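# Bend a rod into an upright arch in two sockets

## Task

Shape the rod into a standing arch whose two ends each sit in a separate socket on the board.

## Robot and tools

Robot: two arms, left_arm and right_arm, each with a two-finger gripper and a wrist camera. In the scene frame the origin is at table-top height, midway between the nominal arm bases. +z is up, +x points out over the table, and left_arm is on the +y side. Arm names do not match image sides. Calibrated bases: left_arm at (+0.002, +0.358, 0) m, right_arm at (-0.043, -0.293, 0) m, both turned almost not at all about z.

Frames: every hand pose, velocity, target and wrist-camera pose is given in that arm's own base frame. Fixed cameras and the table use the scene frame. Each gripper's fingers point along its own +z and spread along its y. end_effector_position is the point between the pads, roughly 1 cm behind the fingertips. Reported position and orientation can be a few cm off, more at long reach.

The 14-number row: used by execute_actions and move. Numbers 1-7 are left_arm, 8-14 are right_arm: dx, dy, dz, rx, ry, rz, opening. The first six are an offset (not a pose) from that arm's Hand target as it stood when the action or move began, along that arm's base axes; rotation is about the Hand target's position. All values lie in [-1, 1]; 1.0 equals 0.6 m for dx/dy/dz and 180 degrees for rx/ry/rz, which together form one rotation vector. A translation longer than 1.0 may be shortened along its line. Opening is absolute, not an offset: +1 fully open (0.094 m), -1 closed. Both arms must always be given; to keep an arm still send zeros for its six pose numbers, and repeat its current opening, since 0 is itself an opening command. Each new call counts from the current Hand target, so sending the same offset twice moves twice as far.

execute_actions(actions, cameras): actions is a list of actions; each action is up to 15 rows, one per 1/30 s control step, and a short action repeats its last row to fill 15 steps. Every row in one action is measured from the same start pose, not from the row before. An empty actions list returns state and, by default, all camera images. cameras: list of names, ["all"], [] or null.

move(target, speed, blend, opening_speed, grip_force, blocking, cameras): drives each gripper in a straight line toward its offset. target is one 14-number row or a list of up to 15 rows; every row is measured from the Hand targets at the start of the move, not from the previous row. speed: m/s path limit, 0.002 to 2.9, default 0.25 (rotation limited to double that in rad/s); one value or one per target. blend: corner-rounding radius in m for a list; 0 means stop at each point. opening_speed: how fast openings change, per second on the -1..+1 scale, at least 0.2; use it to close gently. grip_force: newtons per pad, 10 to 50 (50 is full), one number or one per arm; it persists; lower forces close slowly. blocking=false returns after about 0.5 s while the motion continues. Paths do not avoid obstacles or the other arm, grippers lag and overshoot more when fast or arm outstretched, and moving close past an arm's own base can flip its shoulder; route around instead. Moves run at most 10 s.

wait(seconds: 0 to 10): lets time pass holding commands. stop(): brakes a running move. zoom_image(camera, region [x0,y0,x1,y1] in pixels, at most 504x504): closer look at the latest image of cam_head_left, cam_head_right, cam_low, cam_left_wrist or cam_right_wrist. read_manual(section="licences"): licence text only. finished_scene(scene): ends the current scene, giving its number; irreversible, and the arch must hold without the robot.

Results: each arm's end_effector_position (m) and end_effector_quat_wxyz in its base frame; Hand target, the commanded pose after clipping, which next offsets start from; Tool commands; grip_measured, the measured opening on the command scale (reads up to about 2.5 mm wide when empty, somewhat narrower than a hard held part); Joint positions (last value is finger opening in m); joint torques (include arm weight, have offsets, joints 1-3 wrap at ±28 N m); joint velocities, possibly shown as within noise. execute_actions also lists some per-step positions. A move adds a move: line, e.g. done, off_target, moving, held or fault, plus limits such as paced (pose clipped) or held (steps withheld). done means at rest within 10 mm and 2 degrees; neither done nor off_target tells you about contact.

Behaviour: the controller limits each step's orientation to 40 degrees from the measured one. Friction and gravity leave grippers short, low or tilted; tiny moves may not happen or go sideways. Check position and tilt after each move and correct. A gripper resting short of its Hand target stays there until the next command; resend the gap as an offset. An arm blocked by something keeps pushing; to relieve it, command back past the gripper. To release a part, command an opening clearly above grip_measured.

Avoid: dropping the rod or releasing it while it moves, anything leaving the table, fast impacts with fixed or heavy items, hard pushes, any contact or gripping between the two arms or their cameras (can end the scene), strain on a wrist camera cable, and long stretched or pushing poses that heat motors (MOTOR HOT at 75 °C, fold fault at 90 °C, collapse at 100 °C). Loose objects may be nudged now and then. Camera calibration (intrinsics, extrinsics) is supplied per camera and may be slightly off.

Each tool is called after "Call:" by a JSON object that holds its "api" and its "payload".

## Session

Call:
{"api": "execute_actions", "payload": {"actions": []}}

Scene clock: 0.00 s.
left_arm: end_effector_position=(+0.3964, -0.0146, +0.1164) grip_measured=+1.000 end_effector_quat_wxyz=(+0.636, +0.021, +0.770, +0.046) | right_arm: end_effector_position=(+0.3646, -0.0173, +0.0960) grip_measured=+1.000 end_effector_quat_wxyz=(+0.626, +0.032, +0.779, -0.035)
Joint positions: left_arm=[-0.098 1.575 0.319 1.065 -0.141 0.072 0.094] | right_arm=[-0.005 1.555 0.184 1.154 0.089 0.005 0.094]
Joint velocities: within noise
Joint torques (N m): no reading
Heat: left arm: 31 °C; right arm: 31 °C.
Hand target: left_arm +0.3986, -0.0147, +0.1227; +0.642, +0.020, +0.765, +0.046 | right_arm +0.3664, -0.0172, +0.0997; +0.630, +0.032, +0.775, -0.034
Tool commands: left_gripper/opening=+1.0 right_gripper/opening=+1.0

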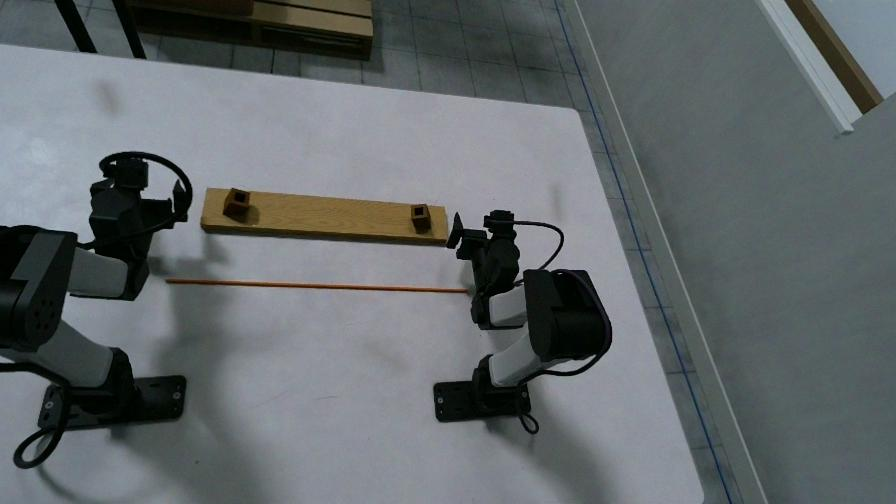

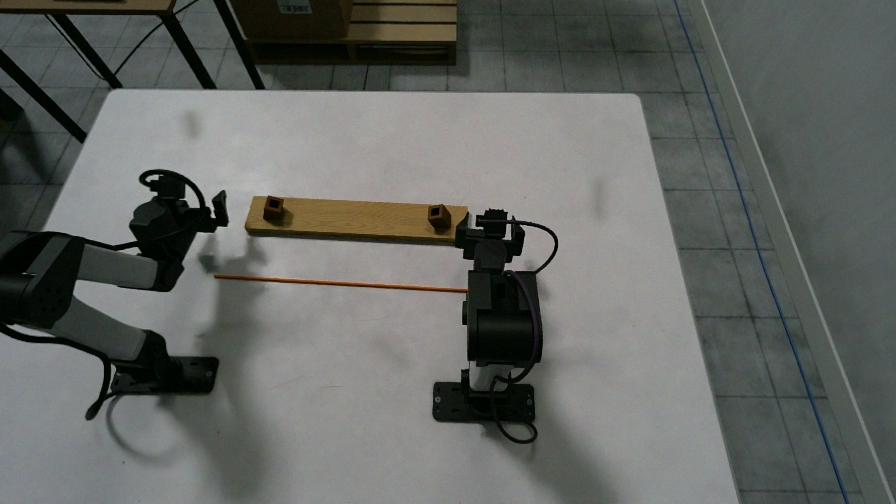

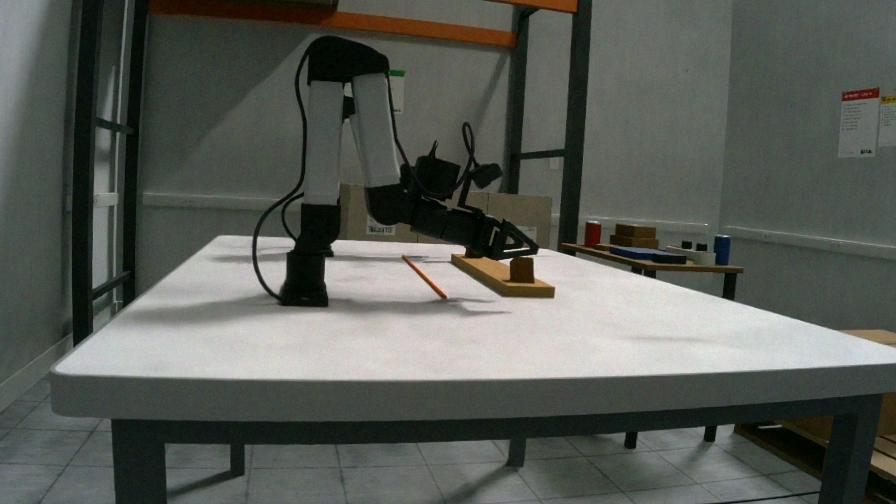

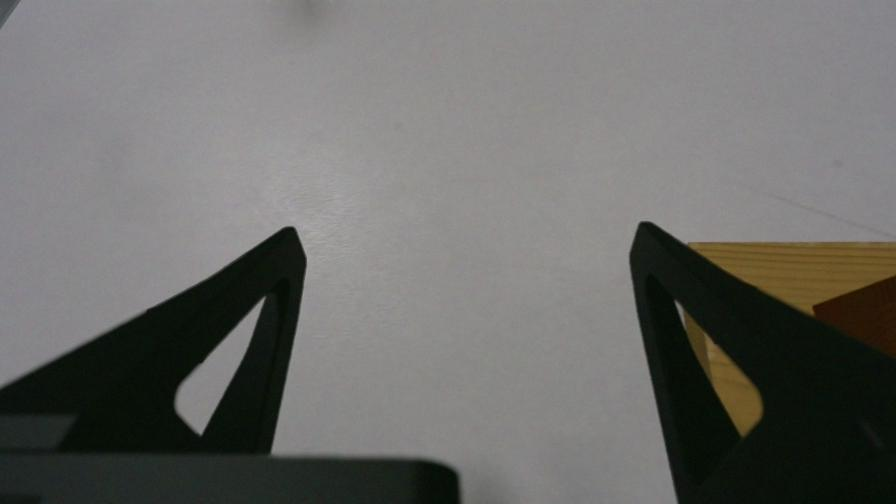

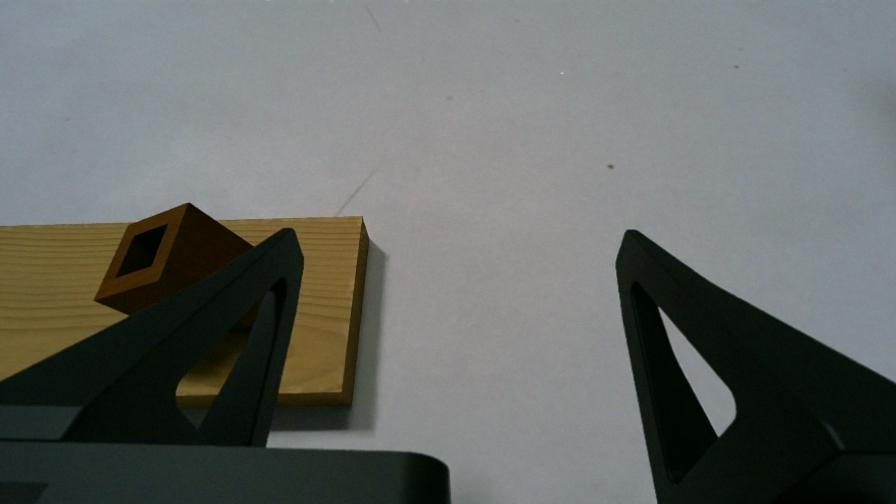

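Call:
{"api": "zoom_image", "payload": {"camera": "cam_head_left", "region": [190, 170, 330, 250]}}

Call:
{"api": "zoom_image", "payload": {"camera": "cam_head_left", "region": [370, 180, 510, 260]}}

Call:
{"api": "zoom_image", "payload": {"camera": "cam_low", "region": [380, 220, 580, 320]}}

Call:
{"api": "zoom_image", "payload": {"camera": "cam_right_wrist", "region": [0, 150, 504, 434]}}

Call:
{"api": "zoom_image", "payload": {"camera": "cam_head_right", "region": [230, 170, 510, 310]}}

Scaled by 3.600 from the camera's 896x504 image, which has a finer 1280x720 frame.

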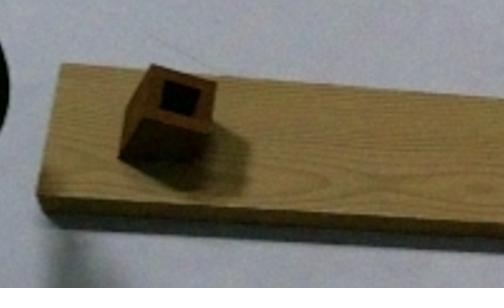

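Scaled by 3.600 from the camera's 896x504 image, which has a finer 1280x720 frame.

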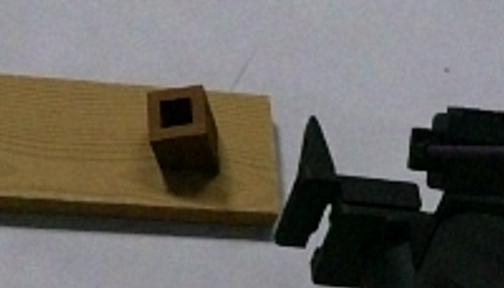

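Scaled by 2.520 from the camera's 896x504 image, which has a finer 1280x720 frame.

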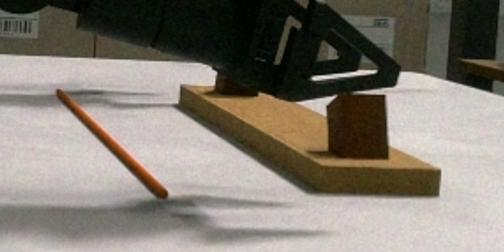

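Scaled by 1.000.

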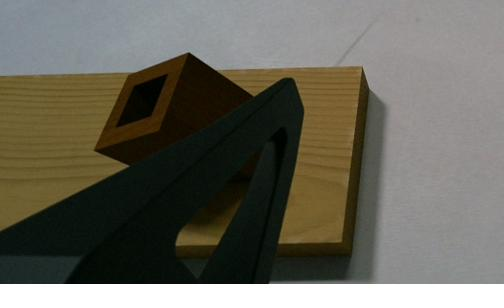

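Scaled by 1.800 from the camera's 896x504 image, which has a finer 1280x720 frame.

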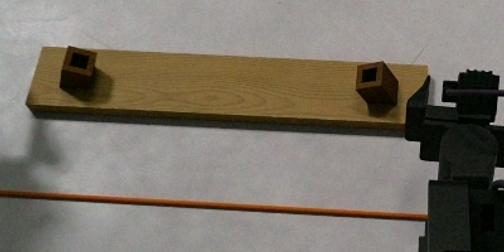

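Call:
{"api": "move", "payload": {"target": [[0,0,0.17,0,0,0,1,0,0,0.2,0,0,0,1],[-0.2677,-0.1222,0.2122,0.3169,0.3657,-0.3960,1,-0.191,0.157,0.2505,-0.3210,0.3575,0.4345,1]], "blend": [0.03,0], "cameras": ["all"]}}

Scene clock: 41.70 s.
left_arm: end_effector_position=(+0.2559, -0.0944, +0.2531) grip_measured=+1.000 end_effector_quat_wxyz=(+0.135, +0.692, +0.707, +0.054) | right_arm: end_effector_position=(+0.2572, +0.0802, +0.2461) grip_measured=+1.000 end_effector_quat_wxyz=(-0.103, +0.697, -0.708, +0.044)
Joint positions: left_arm=[-0.345 1.41 1.65 -1.519 0.013 1.201 0.094] | right_arm=[0.291 1.452 1.673 -1.569 -0.018 -1.263 0.094]
Joint torques (N m): left_arm=[-0.66 -6.91 5.37 0.45 0.06 0.18] | right_arm=[0.09 -5.15 4.46 0.55 0.06 -0.03]
Heat: left arm: 36 °C; right arm: 35 °C.
Hand target: left_arm +0.2379, -0.0880, +0.2500; +0.000, +0.707, +0.707, +0.000 | right_arm +0.2518, +0.0770, +0.2501; +0.000, +0.707, -0.707, +0.000
Off the commanded pose: left_arm 0.019 m, 17 deg | right_arm 0.007 m, 13 deg.
joint sent to its limit (left arm) — joint 4 (wrist pitch), lower limit. The joint targets are off in orientation, not in position.
joint sent to its limit (right arm) — joint 4 (wrist pitch), lower limit. The joint targets are off in orientation, not in position.
move: off_target (left_arm, right_arm)
camera_calibration:
cam_left_wrist: T_world_to_cam=[[-0.955547, 0.0183064, -0.29427, 0.32411], [-0.170073, 0.781063, 0.600847, -0.0308854], [0.240842, 0.624184, -0.743229, 0.316442], [0, 0, 0, 1]] pos_world=[0.228237, -0.179328, 0.349122]
cam_right_wrist: T_world_to_cam=[[0.984928, -0.0289237, 0.170527, -0.291769], [-0.131726, -0.764371, 0.631177, -0.0578072], [0.11209, -0.644127, -0.756661, 0.337937], [0, 0, 0, 1]] pos_world=[0.241878, 0.165049, 0.341945]

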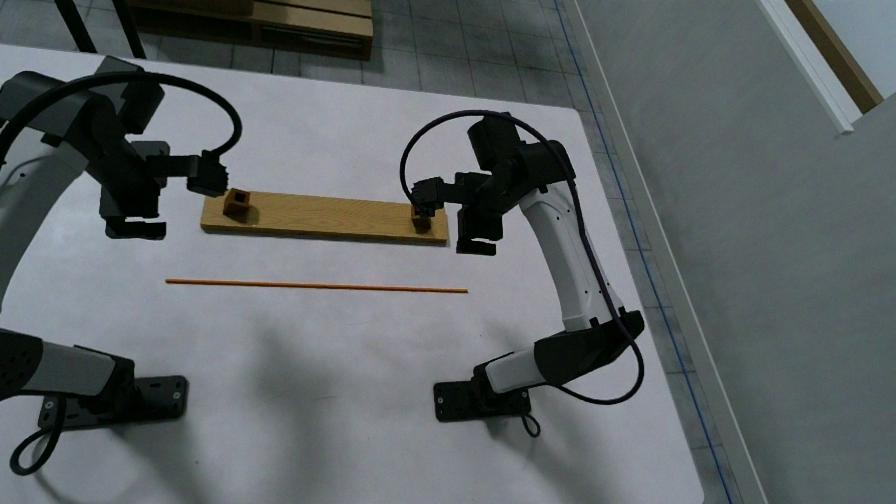

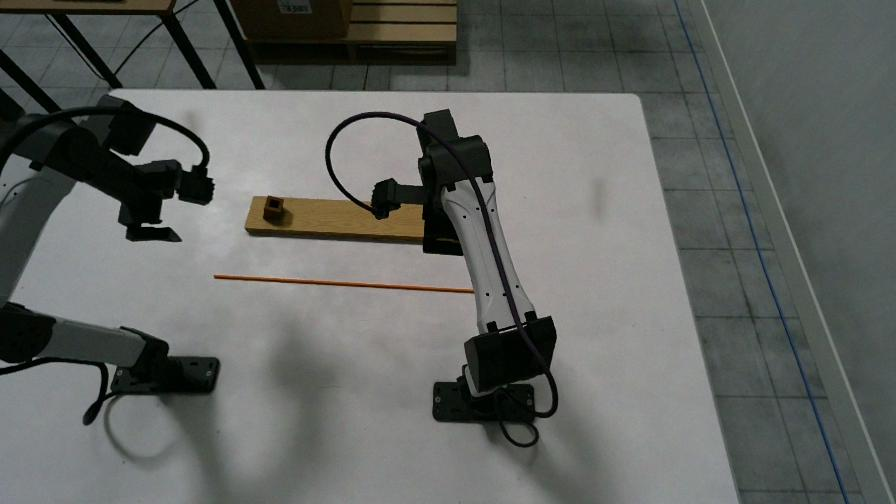

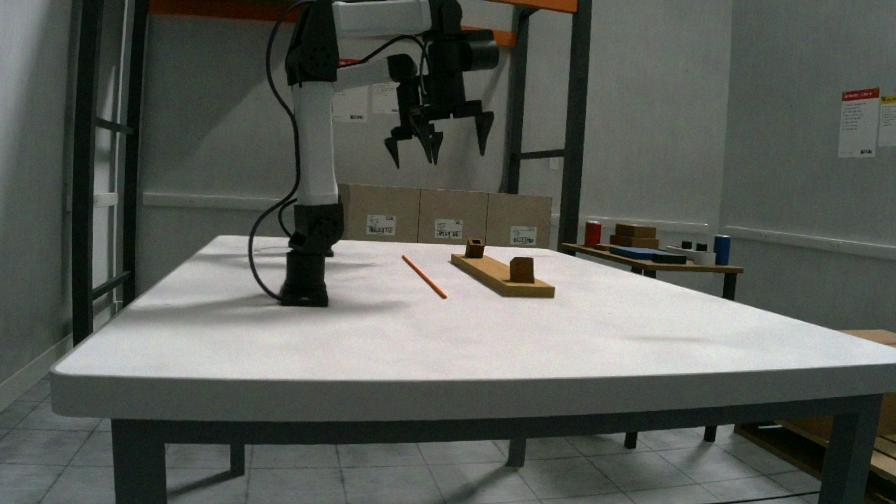

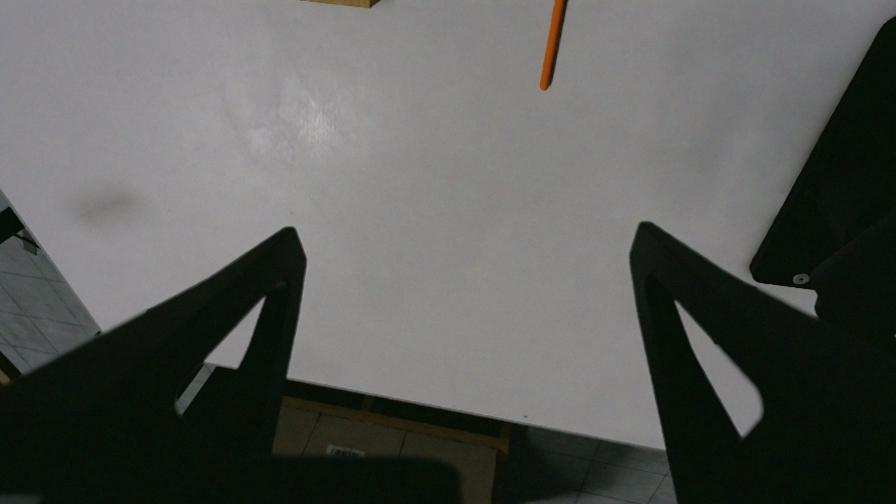

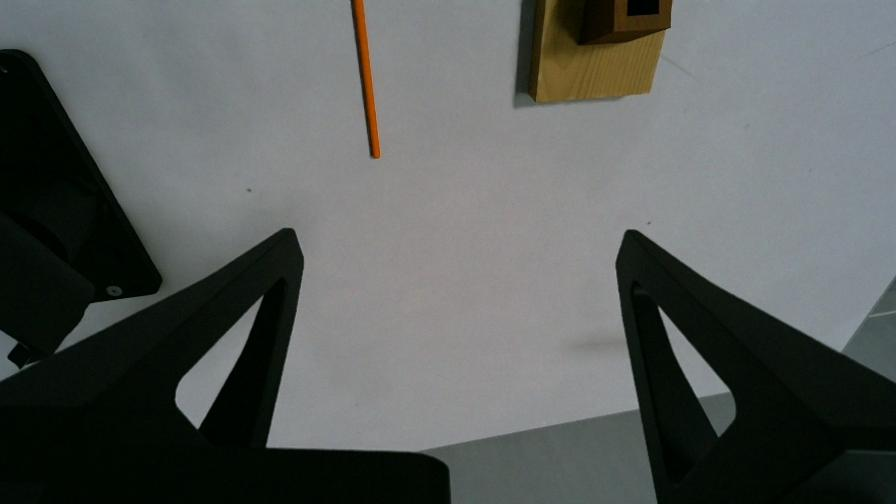

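Call:
{"api": "move", "payload": {"target": [0.0423,-0.0283,-0.25,0,0,-0.02,1,-0.023,-0.0695,-0.25,0,0,-0.0145,1], "cameras": ["all"]}}

Scene clock: 55.87 s.
left_arm: end_effector_position=(+0.2643, -0.1047, +0.1010) grip_measured=+1.000 end_effector_quat_wxyz=(+0.003, +0.721, +0.693, -0.003) | right_arm: end_effector_position=(+0.2362, +0.0384, +0.1041) grip_measured=+1.000 end_effector_quat_wxyz=(-0.005, +0.689, -0.724, -0.004)
Joint positions: left_arm=[-0.372 1.619 1.267 -1.216 0.009 1.238 0.094] | right_arm=[0.152 1.446 1.113 -1.234 -0.012 -1.369 0.094]
Joint torques (N m): left_arm=[-0.73 -8.12 6.08 0.42 0.03 0.22] | right_arm=[-0.68 -3.07 4.45 0.4 0 -0.05]
Heat: left arm: 35 °C; right arm: 33 °C.
Hand target: left_arm +0.2633, -0.1051, +0.1001; +0.000, +0.729, +0.685, +0.000 | right_arm +0.2378, +0.0353, +0.1001; +0.000, +0.691, -0.723, +0.000
Off the commanded pose: left_arm 0.001 m, 1 deg | right_arm 0.005 m, 1 deg.
move: done
camera_calibration:
cam_left_wrist: T_world_to_cam=[[-0.99492, 0.0972909, -0.0258533, 0.27921], [0.0515, 0.712582, 0.699696, -0.00577342], [0.0864966, 0.69481, -0.713973, 0.253094], [0, 0, 0, 1]] pos_world=[0.256198, -0.198903, 0.19196]
cam_right_wrist: T_world_to_cam=[[0.997757, -0.0576914, -0.0339394, -0.22863], [-0.017881, -0.718366, 0.695435, -0.0382631], [-0.0645016, -0.693269, -0.717787, 0.245469], [0, 0, 0, 1]] pos_world=[0.243266, 0.129499, 0.195045]

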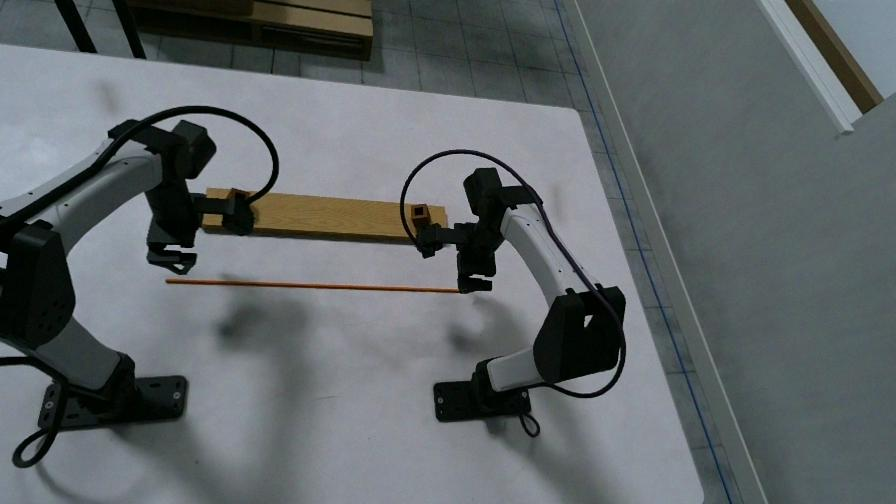

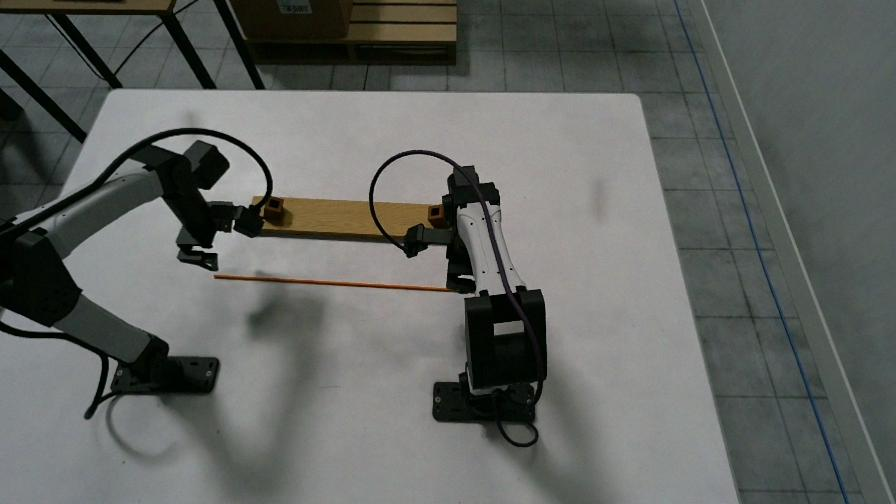

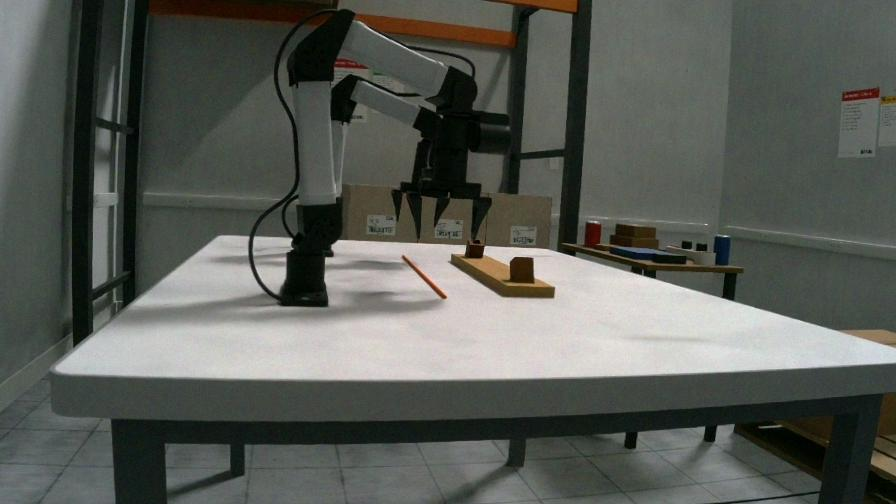

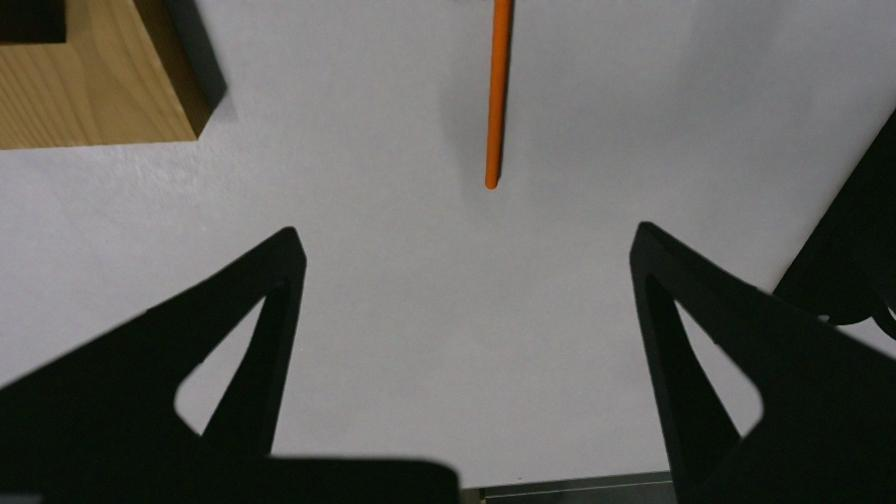

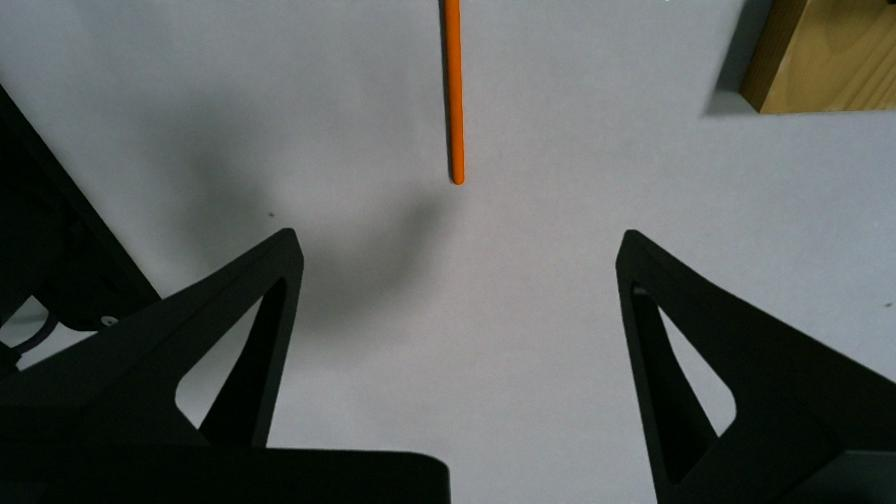

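Call:
{"api": "move", "payload": {"target": [-0.0212,-0.0067,-0.1167,0,0,-0.0167,1,-0.0042,0.008,-0.12,0,0,0.014,1], "cameras": ["cam_low","cam_left_wrist","cam_right_wrist"]}}

Scene clock: 61.20 s.
left_arm: end_effector_position=(+0.2531, -0.1095, +0.0336) grip_measured=+1.000 end_effector_quat_wxyz=(+0.007, +0.739, +0.674, -0.001) | right_arm: end_effector_position=(+0.2357, +0.0411, +0.0330) grip_measured=+1.000 end_effector_quat_wxyz=(-0.007, +0.702, -0.712, -0.002)
Joint positions: left_arm=[-0.403 1.643 1.016 -0.931 0.008 1.259 0.094] | right_arm=[0.164 1.51 0.879 -0.932 -0.012 -1.392 0.094]
Joint torques (N m): left_arm=[-0.66 -7.24 5.48 0.48 0.05 0.22] | right_arm=[0.06 -2.95 4.1 0.41 0 -0.07]
Heat: left arm: 35 °C; right arm: 33 °C.
Hand target: left_arm +0.2507, -0.1091, +0.0301; +0.000, +0.746, +0.665, +0.000 | right_arm +0.2354, +0.0401, +0.0280; +0.000, +0.707, -0.708, +0.000
Off the commanded pose: left_arm 0.004 m, 2 deg | right_arm 0.005 m, 1 deg.
move: done
camera_calibration:
cam_left_wrist: T_world_to_cam=[[-0.988086, 0.14974, -0.0355595, 0.271118], [0.0826238, 0.711032, 0.698289, 0.0374156], [0.129846, 0.687031, -0.714933, 0.197419], [0, 0, 0, 1]] pos_world=[0.239162, -0.202834, 0.124655]
cam_right_wrist: T_world_to_cam=[[0.999299, -0.0230275, -0.0295256, -0.232359], [0.00396654, -0.718994, 0.695005, 0.0080827], [-0.037233, -0.694634, -0.718399, 0.189891], [0, 0, 0, 1]] pos_world=[0.239234, 0.132365, 0.123939]
Images, in order (width x height): cam_low 896x504, cam_left_wrist 896x504, cam_right_wrist 896x504.

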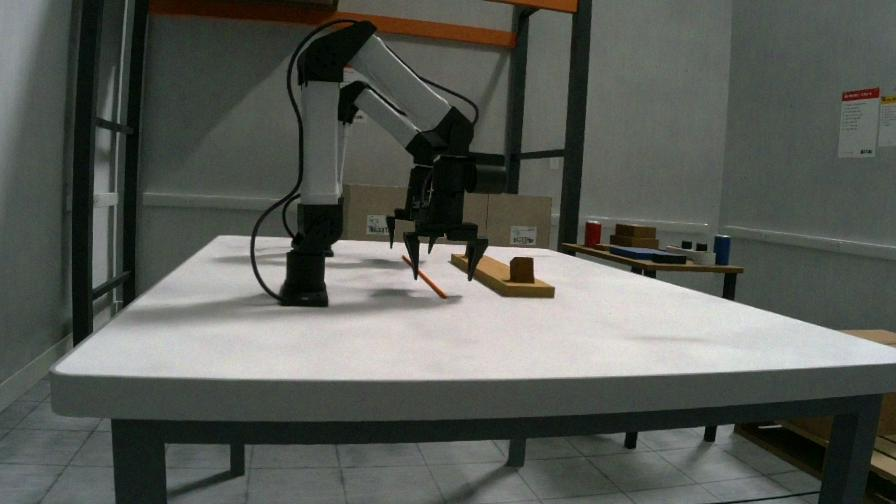

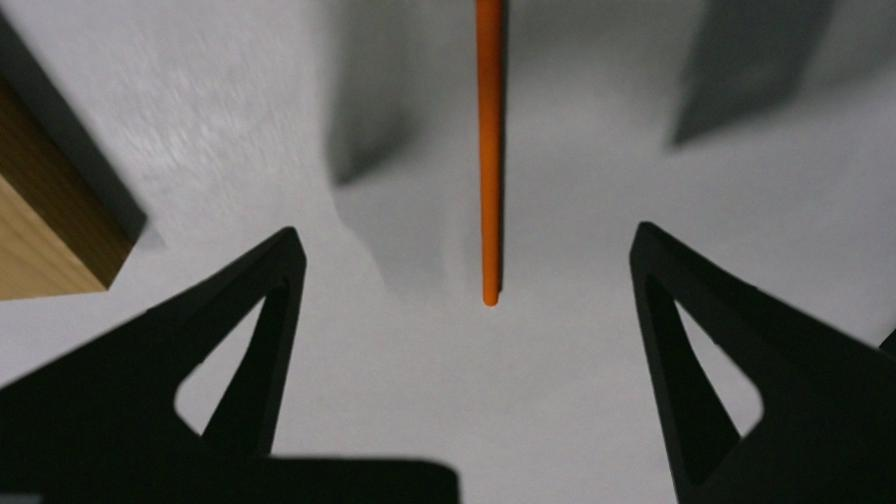

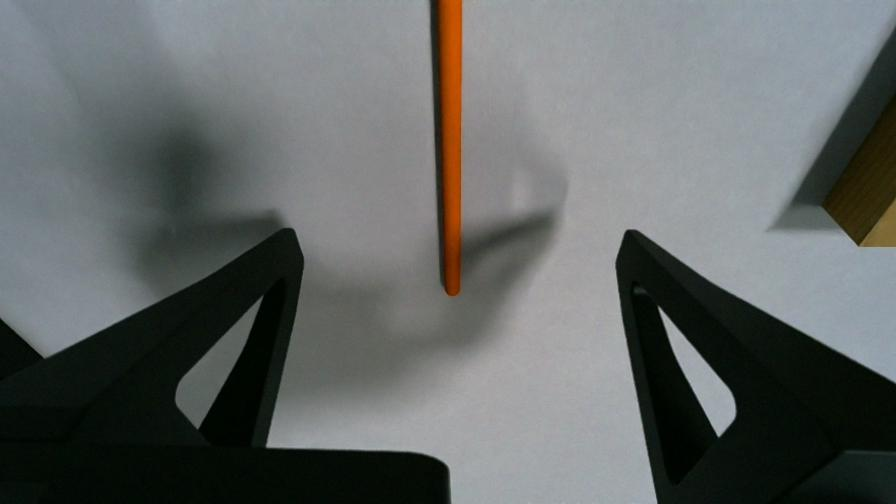

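Call:
{"api": "move", "payload": {"target": [-0.0093,0,-0.0293,0,0,0,1,-0.002,0.0038,-0.0283,0,0,0,1], "speed": 0.05, "cameras": ["cam_low","cam_left_wrist","cam_right_wrist"]}}

Call:
{"api": "zoom_image", "payload": {"camera": "cam_low", "region": [370, 200, 570, 312]}}

Scene clock: 65.73 s.
left_arm: end_effector_position=(+0.2484, -0.1095, +0.0169) grip_measured=+1.000 end_effector_quat_wxyz=(+0.009, +0.741, +0.671, +0.000) | right_arm: end_effector_position=(+0.2350, +0.0432, +0.0159) grip_measured=+1.000 end_effector_quat_wxyz=(-0.007, +0.705, -0.709, -0.003)
Joint positions: left_arm=[-0.41 1.652 0.953 -0.855 0.008 1.259 0.094] | right_arm=[0.173 1.539 0.832 -0.856 -0.012 -1.392 0.094]
Joint torques (N m): left_arm=[-0.76 -6.89 5.18 0.48 0.06 0.13] | right_arm=[0.14 -3.07 3.9 0.43 0 0.02]
Heat: left arm: 35 °C; right arm: 33 °C.
Hand target: left_arm +0.2450, -0.1090, +0.0124; +0.000, +0.746, +0.665, +0.000 | right_arm +0.2341, +0.0423, +0.0110; +0.000, +0.707, -0.707, +0.000
Off the commanded pose: left_arm 0.006 m, 1 deg | right_arm 0.005 m, 1 deg.
move: done
camera_calibration:
cam_left_wrist: T_world_to_cam=[[-0.986853, 0.156856, -0.038944, 0.266479], [0.0854877, 0.711108, 0.697866, 0.0487869], [0.137158, 0.685362, -0.715169, 0.184183], [0, 0, 0, 1]] pos_world=[0.233543, -0.202724, 0.108053]
cam_right_wrist: T_world_to_cam=[[0.999473, -0.0134813, -0.0295131, -0.232556], [0.0108239, -0.718957, 0.694971, 0.0198483], [-0.0305877, -0.694924, -0.718432, 0.177604], [0, 0, 0, 1]] pos_world=[0.237652, 0.134556, 0.106939]
Images, in order (width x height): cam_low 896x504, cam_left_wrist 896x504, cam_right_wrist 896x504.

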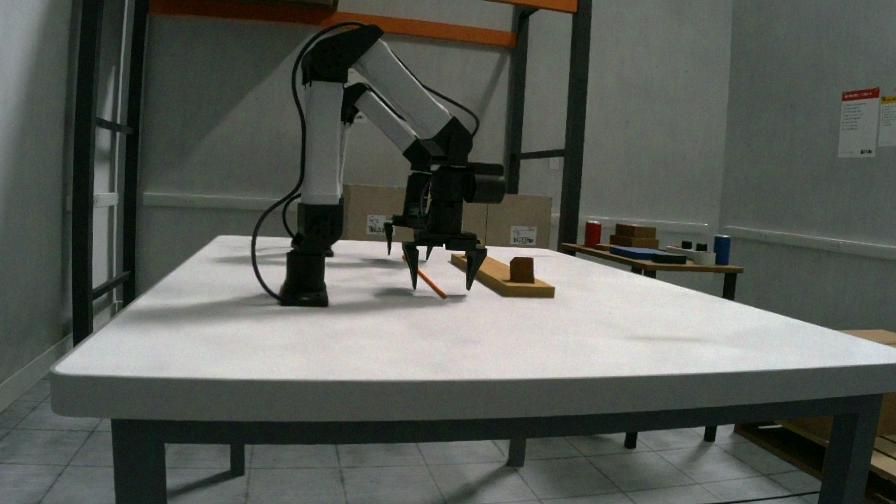

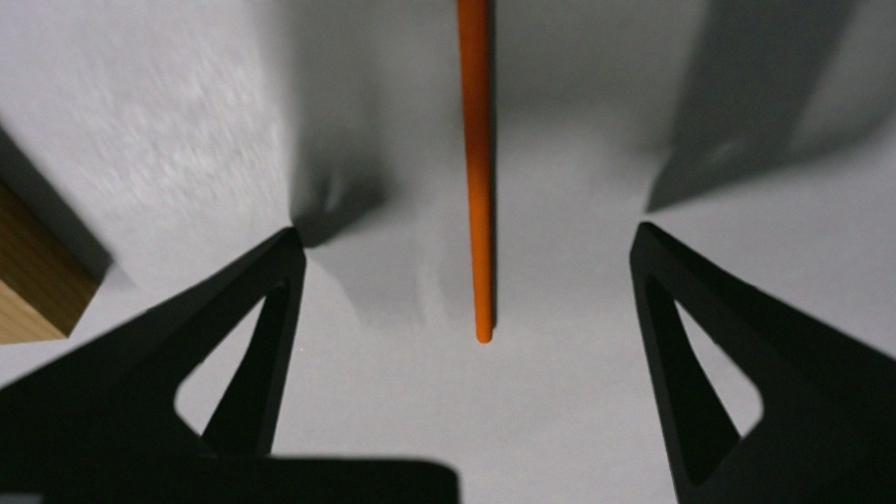

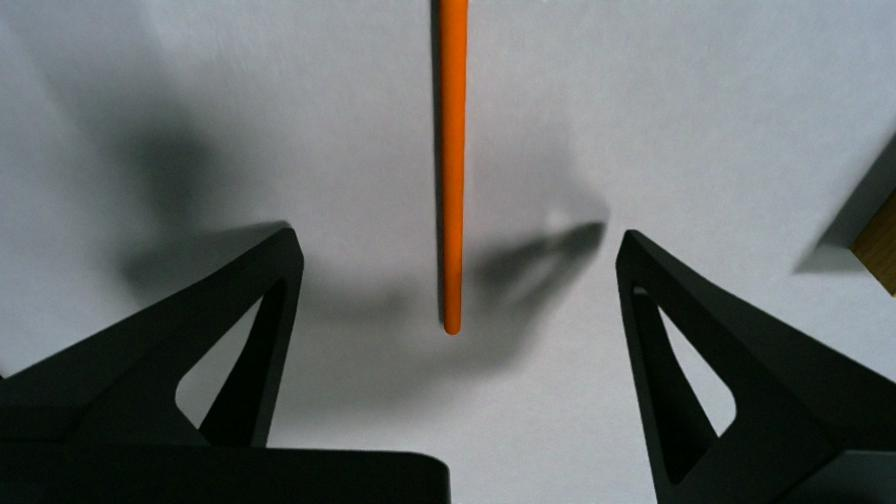

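Scaled by 2.520 from the camera's 896x504 image, which has a finer 1280x720 frame.

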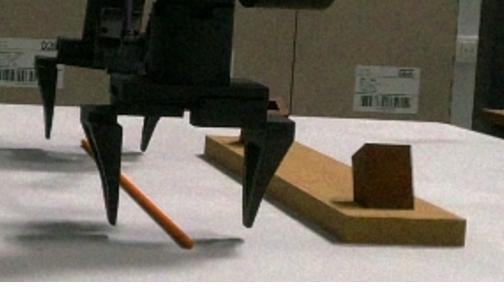

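Call:
{"api": "move", "payload": {"target": [0,0,-0.0085,0,0,0,1,0,0,-0.0085,0,0,0,1], "speed": 0.03, "cameras": ["cam_low","cam_left_wrist","cam_right_wrist"]}}

Call:
{"api": "zoom_image", "payload": {"camera": "cam_low", "region": [370, 200, 570, 312]}}

Scene clock: 69.10 s.
left_arm: end_effector_position=(+0.2487, -0.1097, +0.0144) grip_measured=+1.000 end_effector_quat_wxyz=(+0.010, +0.741, +0.671, +0.000) | right_arm: end_effector_position=(+0.2354, +0.0433, +0.0111) grip_measured=+1.000 end_effector_quat_wxyz=(-0.007, +0.705, -0.709, -0.002)
Joint positions: left_arm=[-0.41 1.656 0.946 -0.842 0.008 1.259 0.094] | right_arm=[0.173 1.549 0.82 -0.833 -0.012 -1.392 0.094]
Joint torques (N m): left_arm=[-0.79 -6.35 4.74 0.6 0.05 0.14] | right_arm=[0.13 -3.07 3.82 0.42 -0.01 0.02]
Heat: left arm: 35 °C; right arm: 32 °C.
Hand target: left_arm +0.2450, -0.1090, +0.0073; +0.000, +0.746, +0.665, +0.000 | right_arm +0.2343, +0.0423, +0.0060; +0.000, +0.707, -0.707, +0.001
Off the commanded pose: left_arm 0.008 m, 1 deg | right_arm 0.005 m, 1 deg.
move: done
camera_calibration:
cam_left_wrist: T_world_to_cam=[[-0.986766, 0.156855, -0.0411025, 0.266703], [0.084088, 0.711739, 0.697393, 0.0510991], [0.138644, 0.684707, -0.71551, 0.182006], [0, 0, 0, 1]] pos_world=[0.233642, -0.202823, 0.105553]
cam_right_wrist: T_world_to_cam=[[0.999506, -0.0135013, -0.0283877, -0.233119], [0.0100239, -0.71903, 0.694906, 0.0233887], [-0.0297938, -0.694848, -0.71854, 0.173976], [0, 0, 0, 1]] pos_world=[0.237953, 0.134556, 0.102138]
Images, in order (width x height): cam_low 896x504, cam_left_wrist 896x504, cam_right_wrist 896x504.

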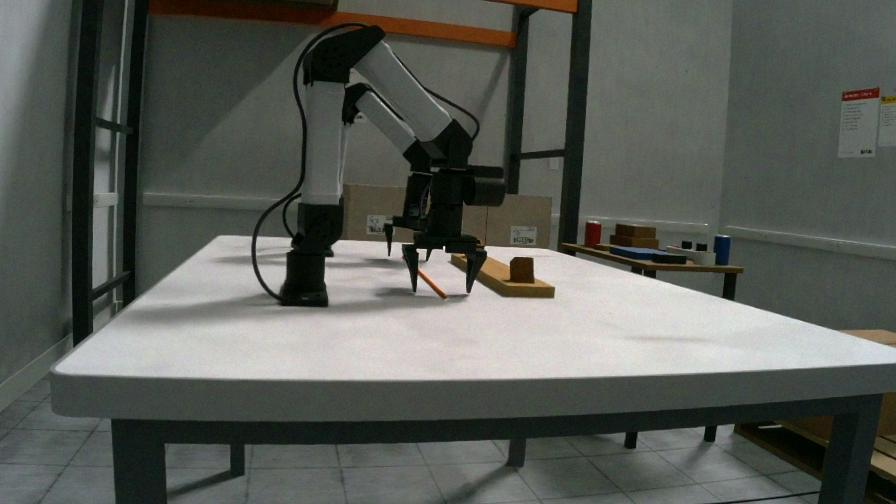

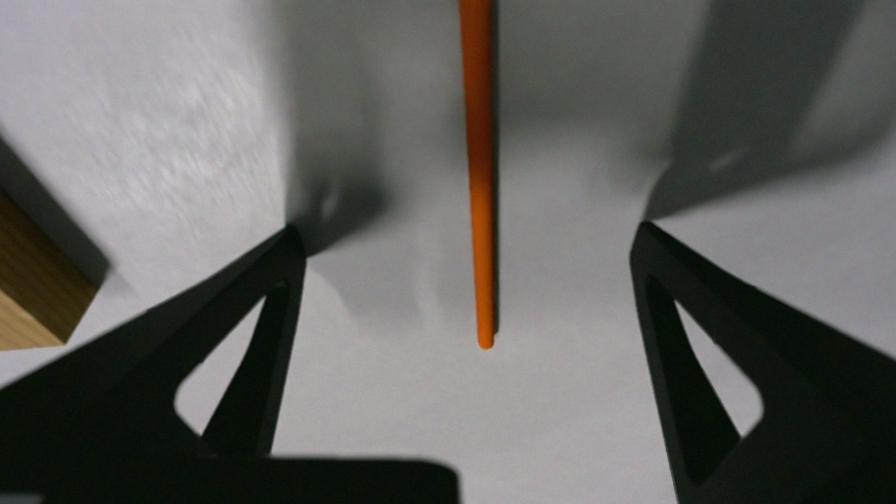

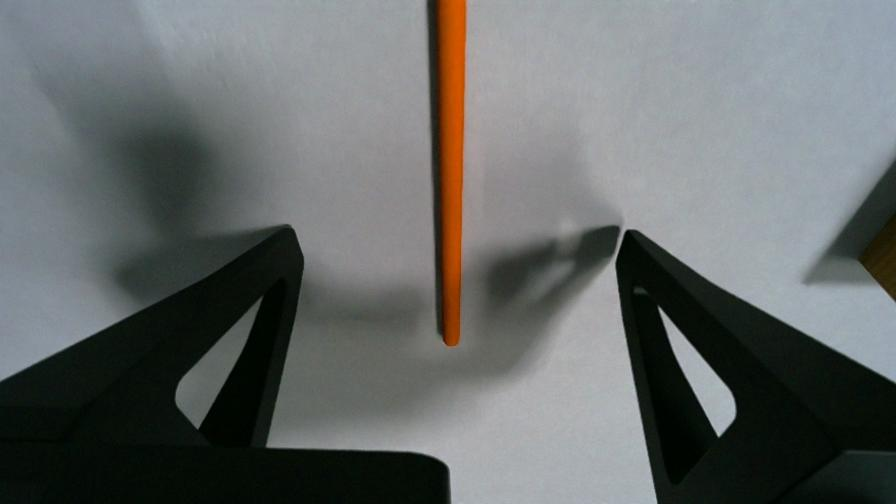

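Scaled by 2.520 from the camera's 896x504 image, which has a finer 1280x720 frame.

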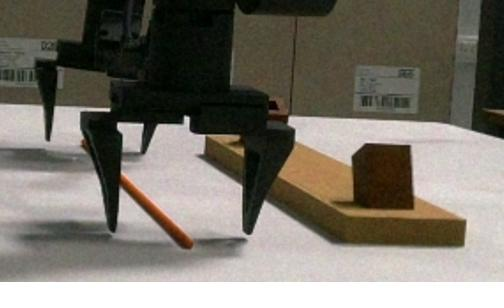

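Call:
{"api": "move", "payload": {"target": [0,0,0.006,0,0,0,-1,0,0,-0.002,0,0,0,-1], "speed": 0.03, "opening_speed": 0.4, "cameras": ["cam_low","cam_left_wrist","cam_right_wrist"]}}

Scene clock: 77.33 s.
left_arm: end_effector_position=(+0.2511, -0.1100, +0.0161) grip_measured=-0.996 end_effector_quat_wxyz=(+0.013, +0.741, +0.671, +0.004) | right_arm: end_effector_position=(+0.2380, +0.0436, +0.0127) grip_measured=-0.993 end_effector_quat_wxyz=(-0.011, +0.705, -0.709, +0.001)
Joint positions: left_arm=[-0.41 1.653 0.95 -0.841 0.004 1.259 0] | right_arm=[0.173 1.546 0.824 -0.829 -0.011 -1.392 0]
Joint torques (N m): left_arm=[-0.73 -6.82 5.12 0.43 0.09 0.15] | right_arm=[0.13 -2.63 3.36 0.44 -0.01 0.03]
Heat: left arm: 35 °C; right arm: 32 °C.
Hand target: left_arm +0.2450, -0.1090, +0.0109; +0.000, +0.746, +0.665, +0.000 | right_arm +0.2342, +0.0423, +0.0048; +0.000, +0.707, -0.707, +0.001
Off the commanded pose: left_arm 0.008 m, 2 deg | right_arm 0.009 m, 1 deg.
move: done
camera_calibration:
cam_left_wrist: T_world_to_cam=[[-0.986371, 0.156726, -0.0500829, 0.269135], [0.0776747, 0.711897, 0.697975, 0.0515571], [0.145045, 0.684572, -0.714369, 0.181485], [0, 0, 0, 1]] pos_world=[0.235139, -0.203123, 0.107141]
cam_right_wrist: T_world_to_cam=[[0.999761, -0.0134609, -0.0172215, -0.235906], [0.00227257, -0.719594, 0.694391, 0.0243304], [-0.0217396, -0.694264, -0.719392, 0.173457], [0, 0, 0, 1]] pos_world=[0.239565, 0.134757, 0.103826]
Images, in order (width x height): cam_low 896x504, cam_left_wrist 896x504, cam_right_wrist 896x504.

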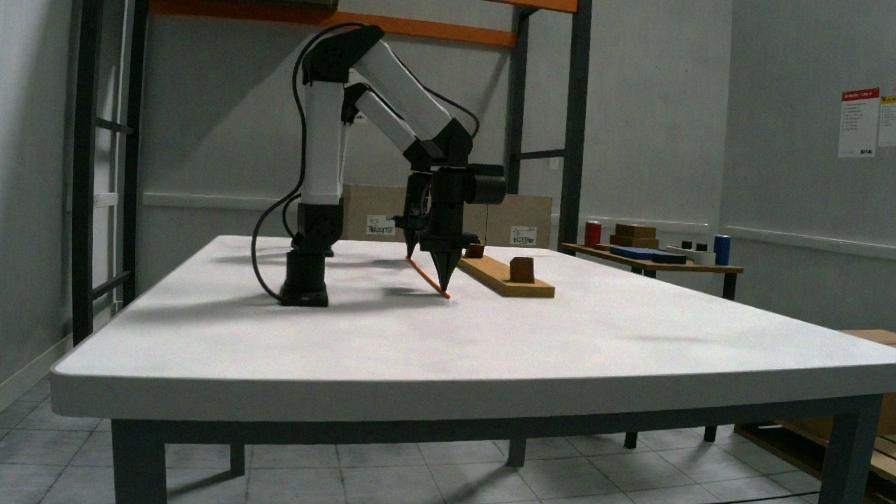

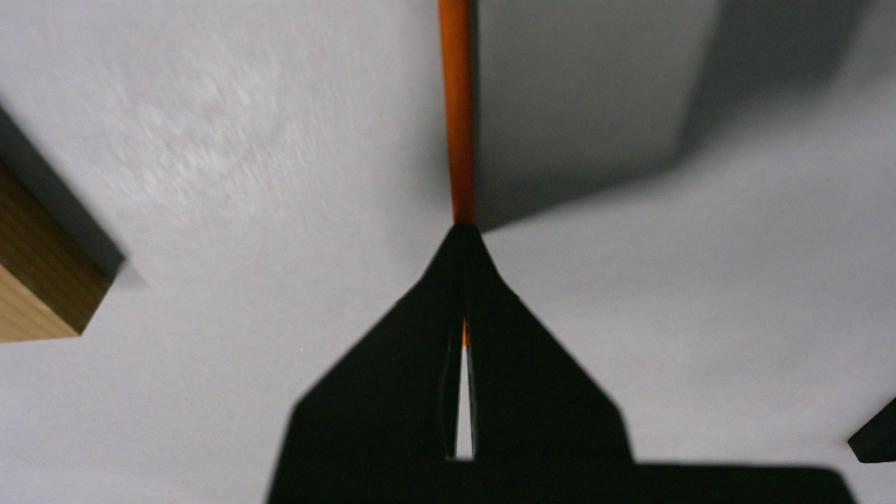

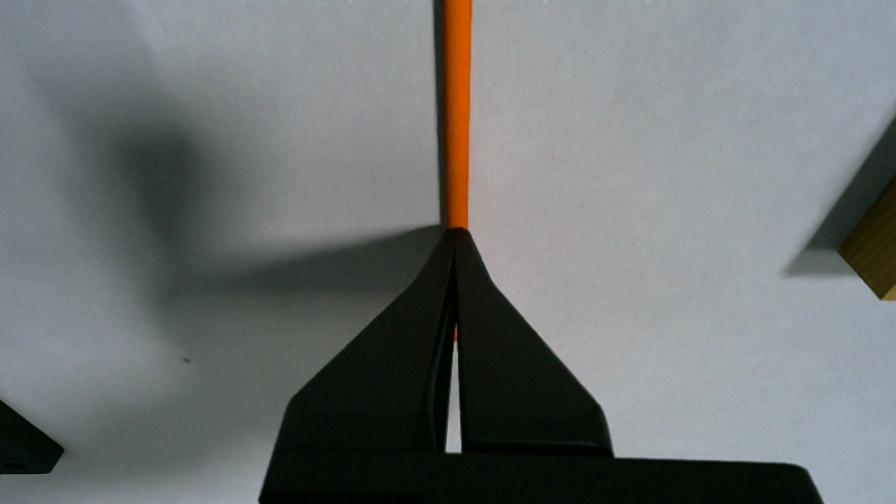

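Call:
{"api": "move", "payload": {"target": [0.005,0,0.012,0,0,0,-0.5,0.003,0,0.015,0,0,0,-0.5], "speed": 0.05, "cameras": ["cam_left_wrist","cam_right_wrist"]}}

Scene clock: 81.50 s.
left_arm: end_effector_position=(+0.2501, -0.1096, +0.0155) grip_measured=-0.502 end_effector_quat_wxyz=(+0.011, +0.741, +0.671, +0.003) | right_arm: end_effector_position=(+0.2334, +0.0428, +0.0109) grip_measured=-0.503 end_effector_quat_wxyz=(-0.003, +0.705, -0.709, -0.004)
Joint positions: left_arm=[-0.41 1.655 0.95 -0.844 0.004 1.259 0.023] | right_arm=[0.173 1.55 0.821 -0.841 -0.011 -1.392 0.023]
Joint torques (N m): left_arm=[-0.36 -7.39 7.39 0.1 0.09 0.18] | right_arm=[0.03 -3.84 5.79 0.11 -0.02 0.01]
Heat: left arm: 35 °C; right arm: 32 °C.
Hand target: left_arm +0.2481, -0.1091, +0.0181; +0.000, +0.746, +0.665, +0.000 | right_arm +0.2360, +0.0423, +0.0137; +0.000, +0.707, -0.707, +0.000
Off the commanded pose: left_arm 0.003 m, 2 deg | right_arm 0.004 m, 1 deg.
move: done
camera_calibration:
cam_left_wrist: T_world_to_cam=[[-0.986581, 0.156865, -0.0452962, 0.268145], [0.0808683, 0.71047, 0.699066, 0.0507865], [0.141841, 0.686022, -0.713621, 0.181888], [0, 0, 0, 1]] pos_world=[0.23464, -0.202924, 0.106442]
cam_right_wrist: T_world_to_cam=[[0.999219, -0.0135479, -0.0371218, -0.230963], [0.0161597, -0.717169, 0.696712, 0.0215655], [-0.0360616, -0.696768, -0.71639, 0.174974], [0, 0, 0, 1]] pos_world=[0.236744, 0.134253, 0.101751]
Images, in order (width x height): cam_left_wrist 896x504, cam_right_wrist 896x504.

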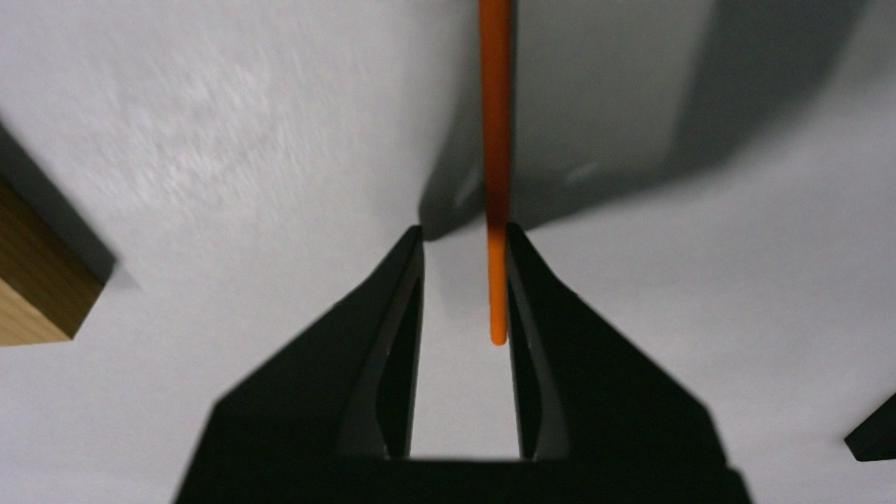

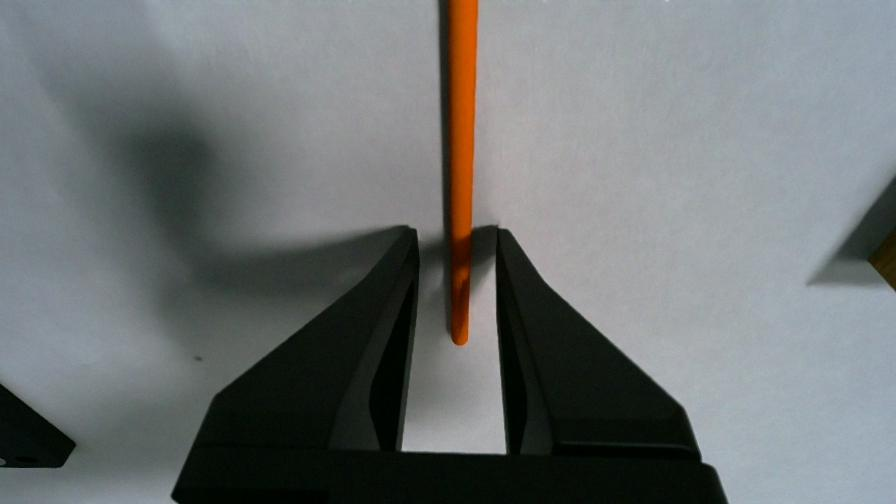

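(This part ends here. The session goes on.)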